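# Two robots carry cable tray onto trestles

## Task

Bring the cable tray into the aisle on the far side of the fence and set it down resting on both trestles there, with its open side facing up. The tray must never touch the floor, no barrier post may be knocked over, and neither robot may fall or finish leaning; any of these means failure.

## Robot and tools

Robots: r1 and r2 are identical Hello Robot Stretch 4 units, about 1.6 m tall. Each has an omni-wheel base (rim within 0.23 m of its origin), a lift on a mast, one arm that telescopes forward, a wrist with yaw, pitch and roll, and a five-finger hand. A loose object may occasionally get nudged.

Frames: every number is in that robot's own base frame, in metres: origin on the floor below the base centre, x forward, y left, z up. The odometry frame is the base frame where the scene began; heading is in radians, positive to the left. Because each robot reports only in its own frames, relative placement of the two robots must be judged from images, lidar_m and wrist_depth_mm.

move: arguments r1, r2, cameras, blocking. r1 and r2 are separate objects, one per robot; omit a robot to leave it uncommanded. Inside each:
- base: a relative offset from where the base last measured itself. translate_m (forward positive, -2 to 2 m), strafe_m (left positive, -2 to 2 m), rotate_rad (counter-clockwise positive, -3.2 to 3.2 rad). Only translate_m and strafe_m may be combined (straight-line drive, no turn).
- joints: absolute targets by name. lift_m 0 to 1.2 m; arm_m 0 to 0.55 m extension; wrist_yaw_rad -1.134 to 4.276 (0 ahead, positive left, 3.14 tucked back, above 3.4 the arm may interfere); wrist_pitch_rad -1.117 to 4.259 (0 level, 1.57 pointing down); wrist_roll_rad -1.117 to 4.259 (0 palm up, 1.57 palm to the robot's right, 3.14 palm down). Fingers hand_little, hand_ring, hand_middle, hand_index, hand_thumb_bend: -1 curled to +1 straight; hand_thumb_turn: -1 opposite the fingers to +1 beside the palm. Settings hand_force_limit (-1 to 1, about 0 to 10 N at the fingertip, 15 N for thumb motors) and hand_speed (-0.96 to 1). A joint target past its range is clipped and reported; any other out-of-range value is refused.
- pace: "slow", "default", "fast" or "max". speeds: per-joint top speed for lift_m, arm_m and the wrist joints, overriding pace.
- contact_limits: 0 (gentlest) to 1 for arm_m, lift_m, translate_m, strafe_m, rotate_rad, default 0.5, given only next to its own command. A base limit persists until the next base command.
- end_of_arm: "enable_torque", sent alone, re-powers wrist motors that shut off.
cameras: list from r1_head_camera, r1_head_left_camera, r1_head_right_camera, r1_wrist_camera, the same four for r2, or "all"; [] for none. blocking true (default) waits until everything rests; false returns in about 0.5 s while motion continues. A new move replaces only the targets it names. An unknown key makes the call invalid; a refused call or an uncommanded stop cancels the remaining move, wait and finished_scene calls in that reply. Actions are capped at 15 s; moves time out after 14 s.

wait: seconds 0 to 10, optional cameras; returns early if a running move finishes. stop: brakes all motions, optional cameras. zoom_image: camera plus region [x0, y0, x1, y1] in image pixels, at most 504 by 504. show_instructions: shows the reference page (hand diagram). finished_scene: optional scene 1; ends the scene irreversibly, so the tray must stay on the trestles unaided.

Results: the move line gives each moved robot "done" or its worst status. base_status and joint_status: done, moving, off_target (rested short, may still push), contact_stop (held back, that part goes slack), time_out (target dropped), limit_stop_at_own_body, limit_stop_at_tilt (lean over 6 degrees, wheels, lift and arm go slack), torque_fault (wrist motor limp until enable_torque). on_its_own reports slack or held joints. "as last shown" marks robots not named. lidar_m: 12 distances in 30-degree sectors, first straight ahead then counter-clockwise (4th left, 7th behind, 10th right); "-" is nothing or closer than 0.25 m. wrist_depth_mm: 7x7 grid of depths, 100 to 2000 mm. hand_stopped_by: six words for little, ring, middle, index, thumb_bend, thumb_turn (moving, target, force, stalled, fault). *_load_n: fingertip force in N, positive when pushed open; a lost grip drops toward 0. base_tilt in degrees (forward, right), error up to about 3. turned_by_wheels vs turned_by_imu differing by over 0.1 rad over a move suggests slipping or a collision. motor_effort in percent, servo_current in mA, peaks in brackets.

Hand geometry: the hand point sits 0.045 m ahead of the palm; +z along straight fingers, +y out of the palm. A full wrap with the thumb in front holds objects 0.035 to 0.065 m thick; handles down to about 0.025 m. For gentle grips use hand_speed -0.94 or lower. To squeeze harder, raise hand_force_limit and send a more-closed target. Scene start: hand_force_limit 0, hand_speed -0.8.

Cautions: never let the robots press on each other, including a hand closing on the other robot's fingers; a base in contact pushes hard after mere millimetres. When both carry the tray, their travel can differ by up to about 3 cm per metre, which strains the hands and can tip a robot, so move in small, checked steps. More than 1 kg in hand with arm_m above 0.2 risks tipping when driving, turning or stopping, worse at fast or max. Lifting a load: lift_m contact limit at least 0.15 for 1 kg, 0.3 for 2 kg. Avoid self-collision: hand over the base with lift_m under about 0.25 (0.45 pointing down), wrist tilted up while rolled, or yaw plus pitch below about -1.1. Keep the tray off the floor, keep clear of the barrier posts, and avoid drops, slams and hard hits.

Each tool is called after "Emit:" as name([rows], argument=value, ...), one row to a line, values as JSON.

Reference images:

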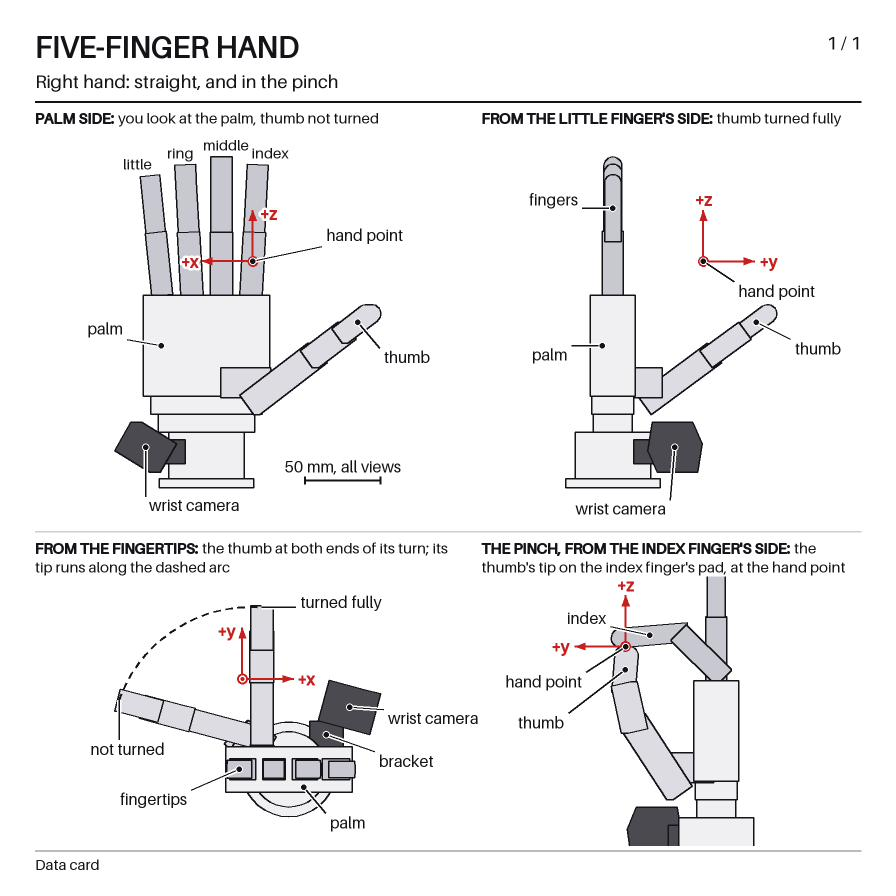

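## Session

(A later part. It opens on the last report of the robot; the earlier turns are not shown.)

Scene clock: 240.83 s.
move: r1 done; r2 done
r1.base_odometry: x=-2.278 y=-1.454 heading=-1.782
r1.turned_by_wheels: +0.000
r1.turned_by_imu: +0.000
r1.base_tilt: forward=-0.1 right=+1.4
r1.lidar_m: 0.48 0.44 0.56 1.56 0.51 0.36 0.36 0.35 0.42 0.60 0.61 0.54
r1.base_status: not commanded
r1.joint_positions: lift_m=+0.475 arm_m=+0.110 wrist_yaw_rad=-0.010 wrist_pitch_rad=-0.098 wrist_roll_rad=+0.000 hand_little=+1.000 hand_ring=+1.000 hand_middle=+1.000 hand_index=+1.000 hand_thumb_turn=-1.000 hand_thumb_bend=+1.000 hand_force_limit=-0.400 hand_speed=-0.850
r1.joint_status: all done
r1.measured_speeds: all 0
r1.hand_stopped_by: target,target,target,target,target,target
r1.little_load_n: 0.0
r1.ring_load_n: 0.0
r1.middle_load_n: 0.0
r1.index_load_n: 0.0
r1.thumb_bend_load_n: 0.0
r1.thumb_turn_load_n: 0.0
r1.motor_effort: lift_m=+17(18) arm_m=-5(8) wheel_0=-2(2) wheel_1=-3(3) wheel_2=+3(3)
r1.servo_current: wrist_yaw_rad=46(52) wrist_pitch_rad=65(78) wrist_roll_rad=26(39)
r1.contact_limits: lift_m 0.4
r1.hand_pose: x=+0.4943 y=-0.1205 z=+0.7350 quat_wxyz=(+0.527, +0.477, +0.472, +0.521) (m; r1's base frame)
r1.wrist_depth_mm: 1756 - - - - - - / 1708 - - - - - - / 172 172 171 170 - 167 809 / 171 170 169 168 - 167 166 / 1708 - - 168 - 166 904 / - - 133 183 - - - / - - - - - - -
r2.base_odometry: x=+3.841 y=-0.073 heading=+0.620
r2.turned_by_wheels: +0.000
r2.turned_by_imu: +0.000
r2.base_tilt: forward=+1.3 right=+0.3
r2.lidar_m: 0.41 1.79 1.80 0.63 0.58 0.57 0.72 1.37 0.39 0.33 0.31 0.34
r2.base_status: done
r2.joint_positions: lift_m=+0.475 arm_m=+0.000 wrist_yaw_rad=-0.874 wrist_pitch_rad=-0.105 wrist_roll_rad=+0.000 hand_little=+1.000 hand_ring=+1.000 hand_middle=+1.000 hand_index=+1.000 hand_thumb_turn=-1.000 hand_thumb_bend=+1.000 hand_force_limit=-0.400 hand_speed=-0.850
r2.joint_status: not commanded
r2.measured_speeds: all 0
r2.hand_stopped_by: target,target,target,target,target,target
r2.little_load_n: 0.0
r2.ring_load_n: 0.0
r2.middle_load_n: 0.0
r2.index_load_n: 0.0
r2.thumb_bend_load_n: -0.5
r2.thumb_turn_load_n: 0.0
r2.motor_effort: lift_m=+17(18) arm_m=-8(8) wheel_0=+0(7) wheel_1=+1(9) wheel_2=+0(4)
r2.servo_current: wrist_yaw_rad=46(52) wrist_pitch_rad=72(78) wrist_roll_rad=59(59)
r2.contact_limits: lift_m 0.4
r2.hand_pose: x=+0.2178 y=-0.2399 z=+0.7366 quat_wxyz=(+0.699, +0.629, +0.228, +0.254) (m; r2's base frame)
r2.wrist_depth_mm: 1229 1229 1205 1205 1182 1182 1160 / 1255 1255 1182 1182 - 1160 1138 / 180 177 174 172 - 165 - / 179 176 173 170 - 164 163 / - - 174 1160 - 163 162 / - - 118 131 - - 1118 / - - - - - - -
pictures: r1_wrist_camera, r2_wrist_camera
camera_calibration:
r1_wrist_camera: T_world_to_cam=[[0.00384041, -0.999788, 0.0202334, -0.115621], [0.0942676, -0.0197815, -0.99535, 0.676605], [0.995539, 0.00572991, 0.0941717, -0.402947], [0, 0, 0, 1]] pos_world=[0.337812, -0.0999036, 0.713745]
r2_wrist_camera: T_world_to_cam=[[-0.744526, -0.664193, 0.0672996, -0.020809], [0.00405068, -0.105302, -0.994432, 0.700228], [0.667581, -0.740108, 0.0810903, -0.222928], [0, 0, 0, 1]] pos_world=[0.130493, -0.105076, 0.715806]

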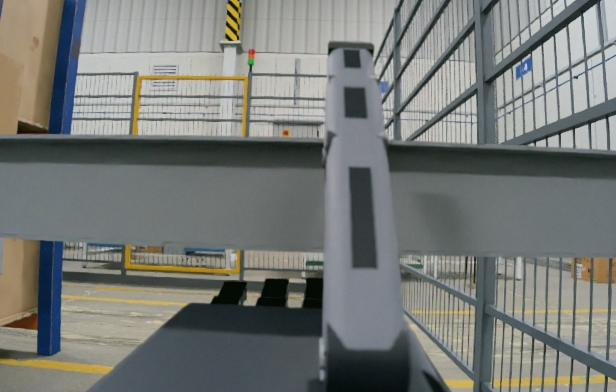

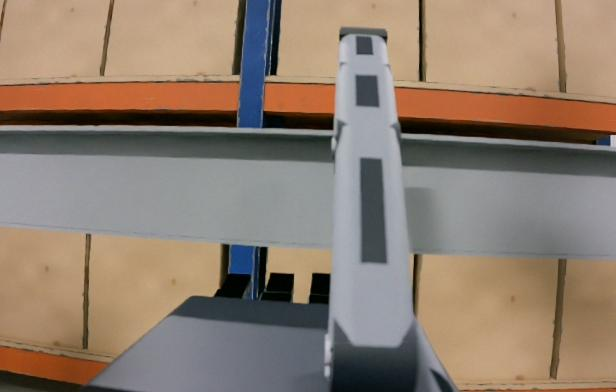

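Emit:
move(r1={"joints": {"lift_m": 0.45}, "pace": "slow"}, r2={"joints": {"lift_m": 0.45}, "pace": "slow"}, cameras=[])

Emit:
move(r1={"joints": {"arm_m": 0.0}, "base": {"translate_m": -0.04}, "pace": "slow"}, r2={"base": {"translate_m": -0.0834, "strafe_m": 0.0997}, "pace": "slow"}, cameras=["all"])

Emit:
zoom_image(camera="r2_head_left_camera", region=[250, 400, 380, 520])

Emit:
zoom_image(camera="r1_head_camera", region=[60, 340, 330, 500])

Scene clock: 242.03 s.
move: r1 done; r2 done
r1.base_odometry: x=-2.278 y=-1.454 heading=-1.782
r1.turned_by_wheels: +0.000
r1.turned_by_imu: +0.000
r1.base_tilt: forward=-0.1 right=+1.4
r1.lidar_m: 0.48 0.44 0.56 1.58 0.53 0.37 0.34 0.34 0.42 0.60 0.64 0.51
r1.base_status: not commanded
r1.joint_positions: lift_m=+0.450 arm_m=+0.110 wrist_yaw_rad=-0.010 wrist_pitch_rad=-0.098 wrist_roll_rad=+0.000 hand_little=+1.000 hand_ring=+1.000 hand_middle=+1.000 hand_index=+1.000 hand_thumb_turn=-1.000 hand_thumb_bend=+1.000 hand_force_limit=-0.400 hand_speed=-0.850
r1.joint_status: all done
r1.measured_speeds: all 0
r1.hand_stopped_by: target,target,target,target,target,target
r1.little_load_n: 0.5
r1.ring_load_n: 0.0
r1.middle_load_n: 0.0
r1.index_load_n: 0.0
r1.thumb_bend_load_n: 0.0
r1.thumb_turn_load_n: 0.0
r1.motor_effort: lift_m=+17(22) arm_m=-5(5) wheel_0=-2(2) wheel_1=-3(3) wheel_2=+3(3)
r1.servo_current: wrist_yaw_rad=46(52) wrist_pitch_rad=72(85) wrist_roll_rad=33(39)
r1.hand_pose: x=+0.4943 y=-0.1205 z=+0.7100 quat_wxyz=(+0.527, +0.477, +0.472, +0.521) (m; r1's base frame)
r1.wrist_depth_mm: 1756 - - - - - - / 174 173 172 171 113 169 - / 173 172 171 170 - 168 167 / 172 220 190 169 - 167 - / - - - - - - - / - - 133 183 - - - / - - - - - - -
r2.base_odometry: x=+3.841 y=-0.073 heading=+0.620
r2.turned_by_wheels: +0.000
r2.turned_by_imu: +0.000
r2.base_tilt: forward=+1.3 right=+0.3
r2.lidar_m: 0.40 1.79 1.80 0.65 0.57 0.58 0.73 1.39 0.38 0.35 0.32 0.34
r2.base_status: not commanded
r2.joint_positions: lift_m=+0.450 arm_m=+0.000 wrist_yaw_rad=-0.874 wrist_pitch_rad=-0.105 wrist_roll_rad=+0.000 hand_little=+1.000 hand_ring=+1.000 hand_middle=+1.000 hand_index=+1.000 hand_thumb_turn=-1.000 hand_thumb_bend=+1.000 hand_force_limit=-0.400 hand_speed=-0.850
r2.joint_status: all done
r2.measured_speeds: all 0
r2.hand_stopped_by: target,target,target,target,target,target
r2.little_load_n: 0.0
r2.ring_load_n: 0.0
r2.middle_load_n: 0.0
r2.index_load_n: 0.0
r2.thumb_bend_load_n: 0.0
r2.thumb_turn_load_n: 0.0
r2.motor_effort: lift_m=+17(18) arm_m=-8(8) wheel_0=+0(1) wheel_1=+1(2) wheel_2=+0(0)
r2.servo_current: wrist_yaw_rad=39(59) wrist_pitch_rad=72(78) wrist_roll_rad=59(65)
r2.hand_pose: x=+0.2178 y=-0.2399 z=+0.7116 quat_wxyz=(+0.699, +0.629, +0.228, +0.254) (m; r2's base frame)
r2.wrist_depth_mm: 1229 1229 1229 1229 1182 1160 1160 / 181 178 175 172 108 167 1160 / 180 177 174 171 - 165 164 / 214 177 175 216 - 165 163 / - - 1160 1182 - - - / - - 118 131 - - 1138 / 1160 - - - - - -
pictures: none
No camera images: "cameras" was empty.

Scene clock: 244.60 s.
move: r1 done; r2 done
r1.base_odometry: x=-2.270 y=-1.415 heading=-1.782
r1.turned_by_wheels: +0.000
r1.turned_by_imu: +0.001
r1.base_tilt: forward=-0.1 right=+1.4
r1.lidar_m: 0.50 0.47 0.60 1.40 0.48 0.34 0.30 0.32 0.38 0.59 0.63 0.53
r1.base_status: done
r1.joint_positions: lift_m=+0.450 arm_m=+0.000 wrist_yaw_rad=-0.010 wrist_pitch_rad=-0.098 wrist_roll_rad=+0.000 hand_little=+1.000 hand_ring=+1.000 hand_middle=+1.000 hand_index=+1.000 hand_thumb_turn=-1.000 hand_thumb_bend=+1.000 hand_force_limit=-0.400 hand_speed=-0.850
r1.joint_status: all done
r1.measured_speeds: all 0
r1.hand_stopped_by: target,target,target,target,target,target
r1.little_load_n: 0.0
r1.ring_load_n: 0.0
r1.middle_load_n: 0.0
r1.index_load_n: 0.0
r1.thumb_bend_load_n: 0.0
r1.thumb_turn_load_n: 0.0
r1.motor_effort: lift_m=+17(17) arm_m=-5(8) wheel_0=-2(5) wheel_1=-1(6) wheel_2=+2(7)
r1.servo_current: wrist_yaw_rad=46(59) wrist_pitch_rad=65(78) wrist_roll_rad=26(39)
r1.hand_pose: x=+0.3843 y=-0.1205 z=+0.7100 quat_wxyz=(+0.527, +0.477, +0.472, +0.521) (m; r1's base frame)
r1.wrist_depth_mm: - - - - - - - / 415 - - - - - - / 382 496 - - - 1255 - / 327 324 320 317 - 310 309 / 410 - - - - - - / 421 - 133 182 - - - / 418 - - - - - -
r2.base_odometry: x=+3.715 y=-0.041 heading=+0.620
r2.turned_by_wheels: +0.000
r2.turned_by_imu: +0.000
r2.base_tilt: forward=+1.3 right=+0.4
r2.lidar_m: 1.76 1.77 1.81 0.49 0.44 0.45 0.56 1.07 0.60 0.42 0.45 0.47
r2.base_status: done
r2.joint_positions: lift_m=+0.450 arm_m=+0.000 wrist_yaw_rad=-0.874 wrist_pitch_rad=-0.105 wrist_roll_rad=+0.000 hand_little=+1.000 hand_ring=+1.000 hand_middle=+1.000 hand_index=+1.000 hand_thumb_turn=-1.000 hand_thumb_bend=+1.000 hand_force_limit=-0.400 hand_speed=-0.850
r2.joint_status: not commanded
r2.measured_speeds: all 0
r2.hand_stopped_by: target,target,target,target,target,target
r2.little_load_n: 0.0
r2.ring_load_n: 0.0
r2.middle_load_n: 0.0
r2.index_load_n: 0.0
r2.thumb_bend_load_n: 0.0
r2.thumb_turn_load_n: 0.0
r2.motor_effort: lift_m=+17(17) arm_m=-8(8) wheel_0=-1(7) wheel_1=+1(8) wheel_2=+2(5)
r2.servo_current: wrist_yaw_rad=46(65) wrist_pitch_rad=65(78) wrist_roll_rad=46(59)
r2.hand_pose: x=+0.2178 y=-0.2399 z=+0.7116 quat_wxyz=(+0.699, +0.629, +0.228, +0.254) (m; r2's base frame)
r2.wrist_depth_mm: 1366 1397 1336 1336 1308 1308 1308 / 1366 1366 1336 1308 - 1281 1255 / 317 314 307 303 - 293 290 / - 310 307 301 - 290 287 / - - 1281 1281 - - 1255 / - - 118 131 - - 1255 / - - - - - - 1255
pictures: r1_head_camera, r1_head_left_camera, r1_head_right_camera, r1_wrist_camera, r2_head_camera, r2_head_left_camera, r2_head_right_camera, r2_wrist_camera
camera_calibration:
r1_wrist_camera: T_world_to_cam=[[0.0038384, -0.999788, 0.0202323, -0.114692], [0.0943668, -0.01978, -0.995341, 0.662062], [0.99553, 0.00572977, 0.0942709, -0.29115], [0, 0, 0, 1]] pos_world=[0.227812, -0.0999036, 0.688745]
r2_wrist_camera: T_world_to_cam=[[-0.744575, -0.664138, 0.0672945, -0.0191107], [0.00404971, -0.105302, -0.994432, 0.675367], [0.667526, -0.740157, 0.0810949, -0.220901], [0, 0, 0, 1]] pos_world=[0.130493, -0.105076, 0.690806]

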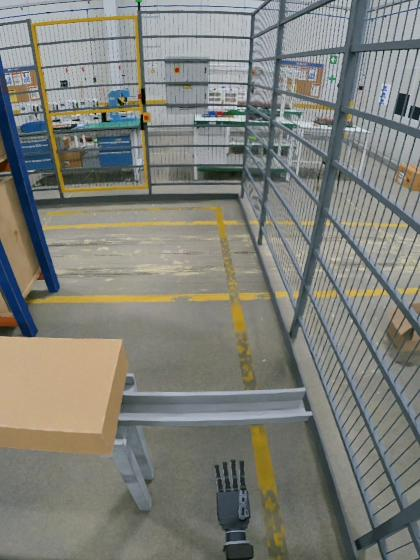

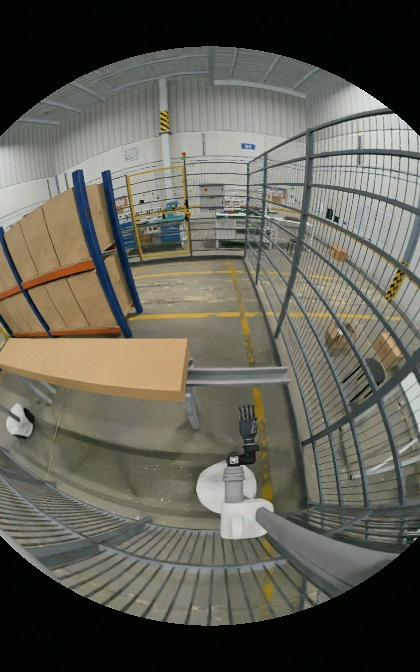

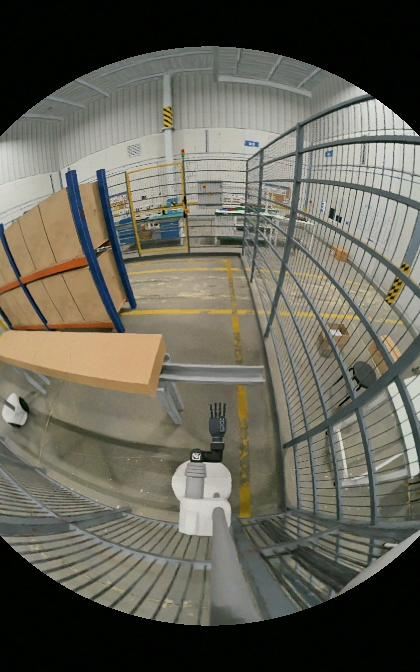

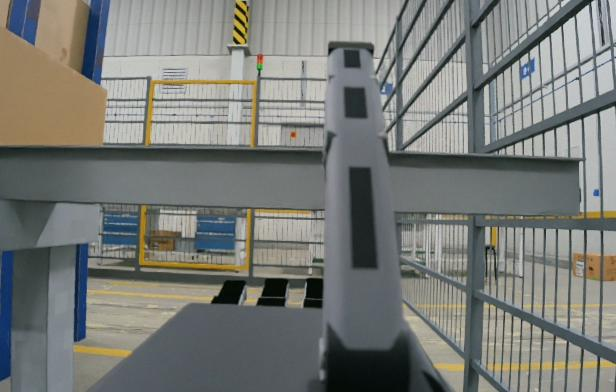

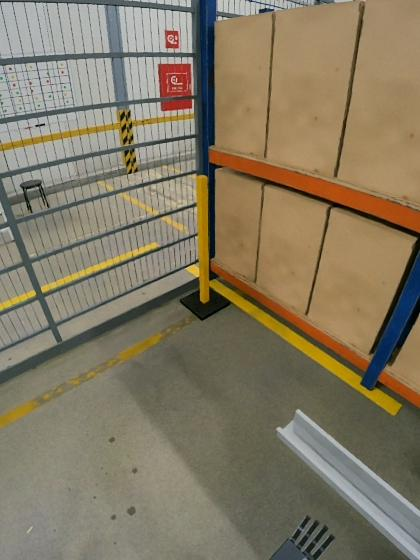

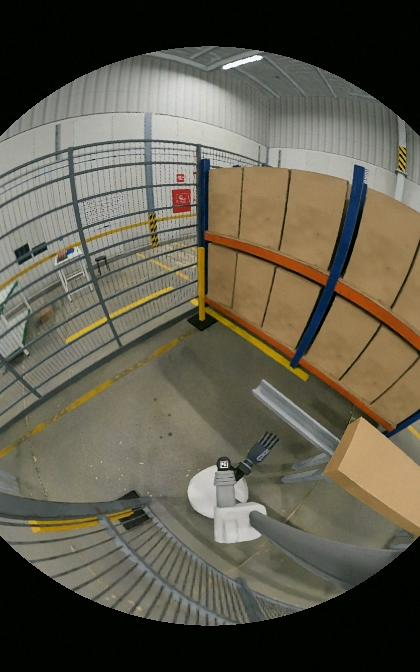

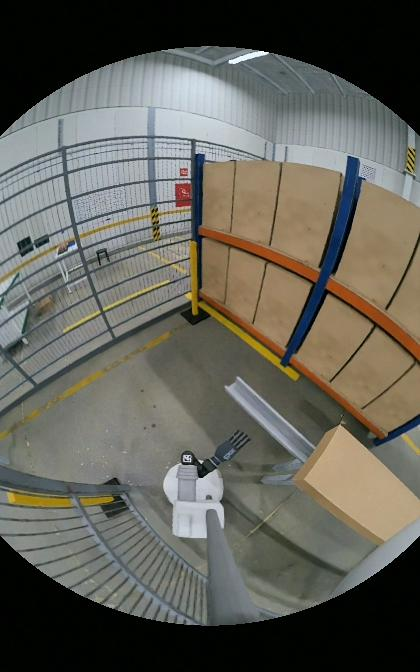

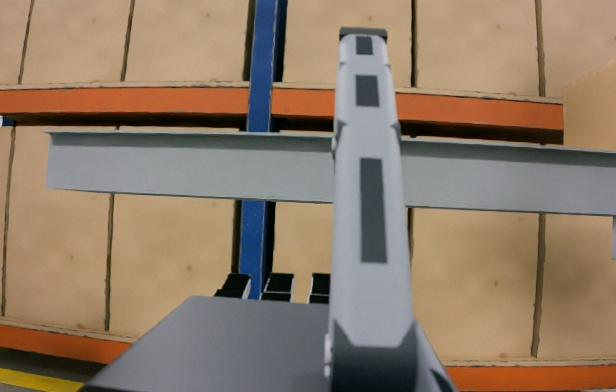

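Scaled by 3.877 from the camera's 420x672 image, which has a finer 600x960 frame.

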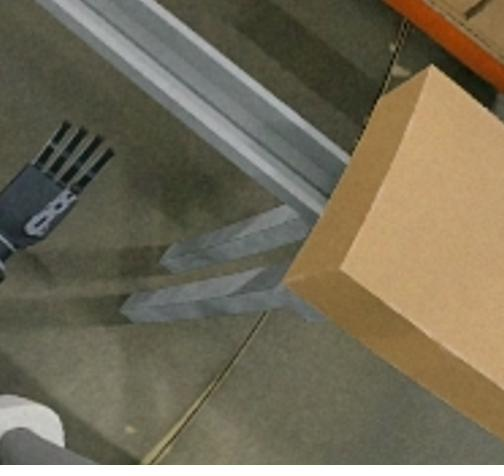

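Scaled by 1.867 from the camera's 420x560 image, which has a finer 1200x1600 frame.

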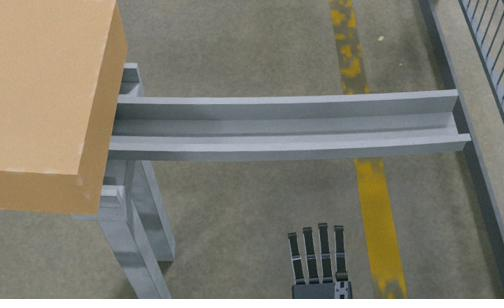

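Emit:
zoom_image(camera="r1_wrist_camera", region=[0, 100, 320, 392])

Emit:
zoom_image(camera="r2_wrist_camera", region=[380, 40, 616, 300])

Scaled by 1.575.

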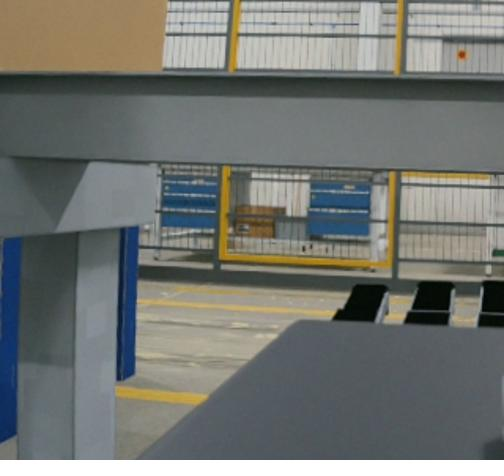

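Scaled by 1.938.

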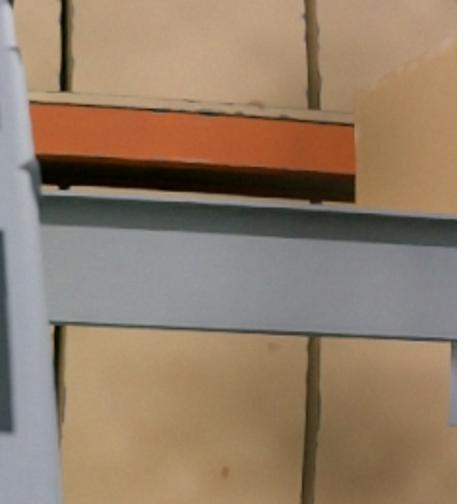

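Emit:
finished_scene()

The scene is finished: the task was done.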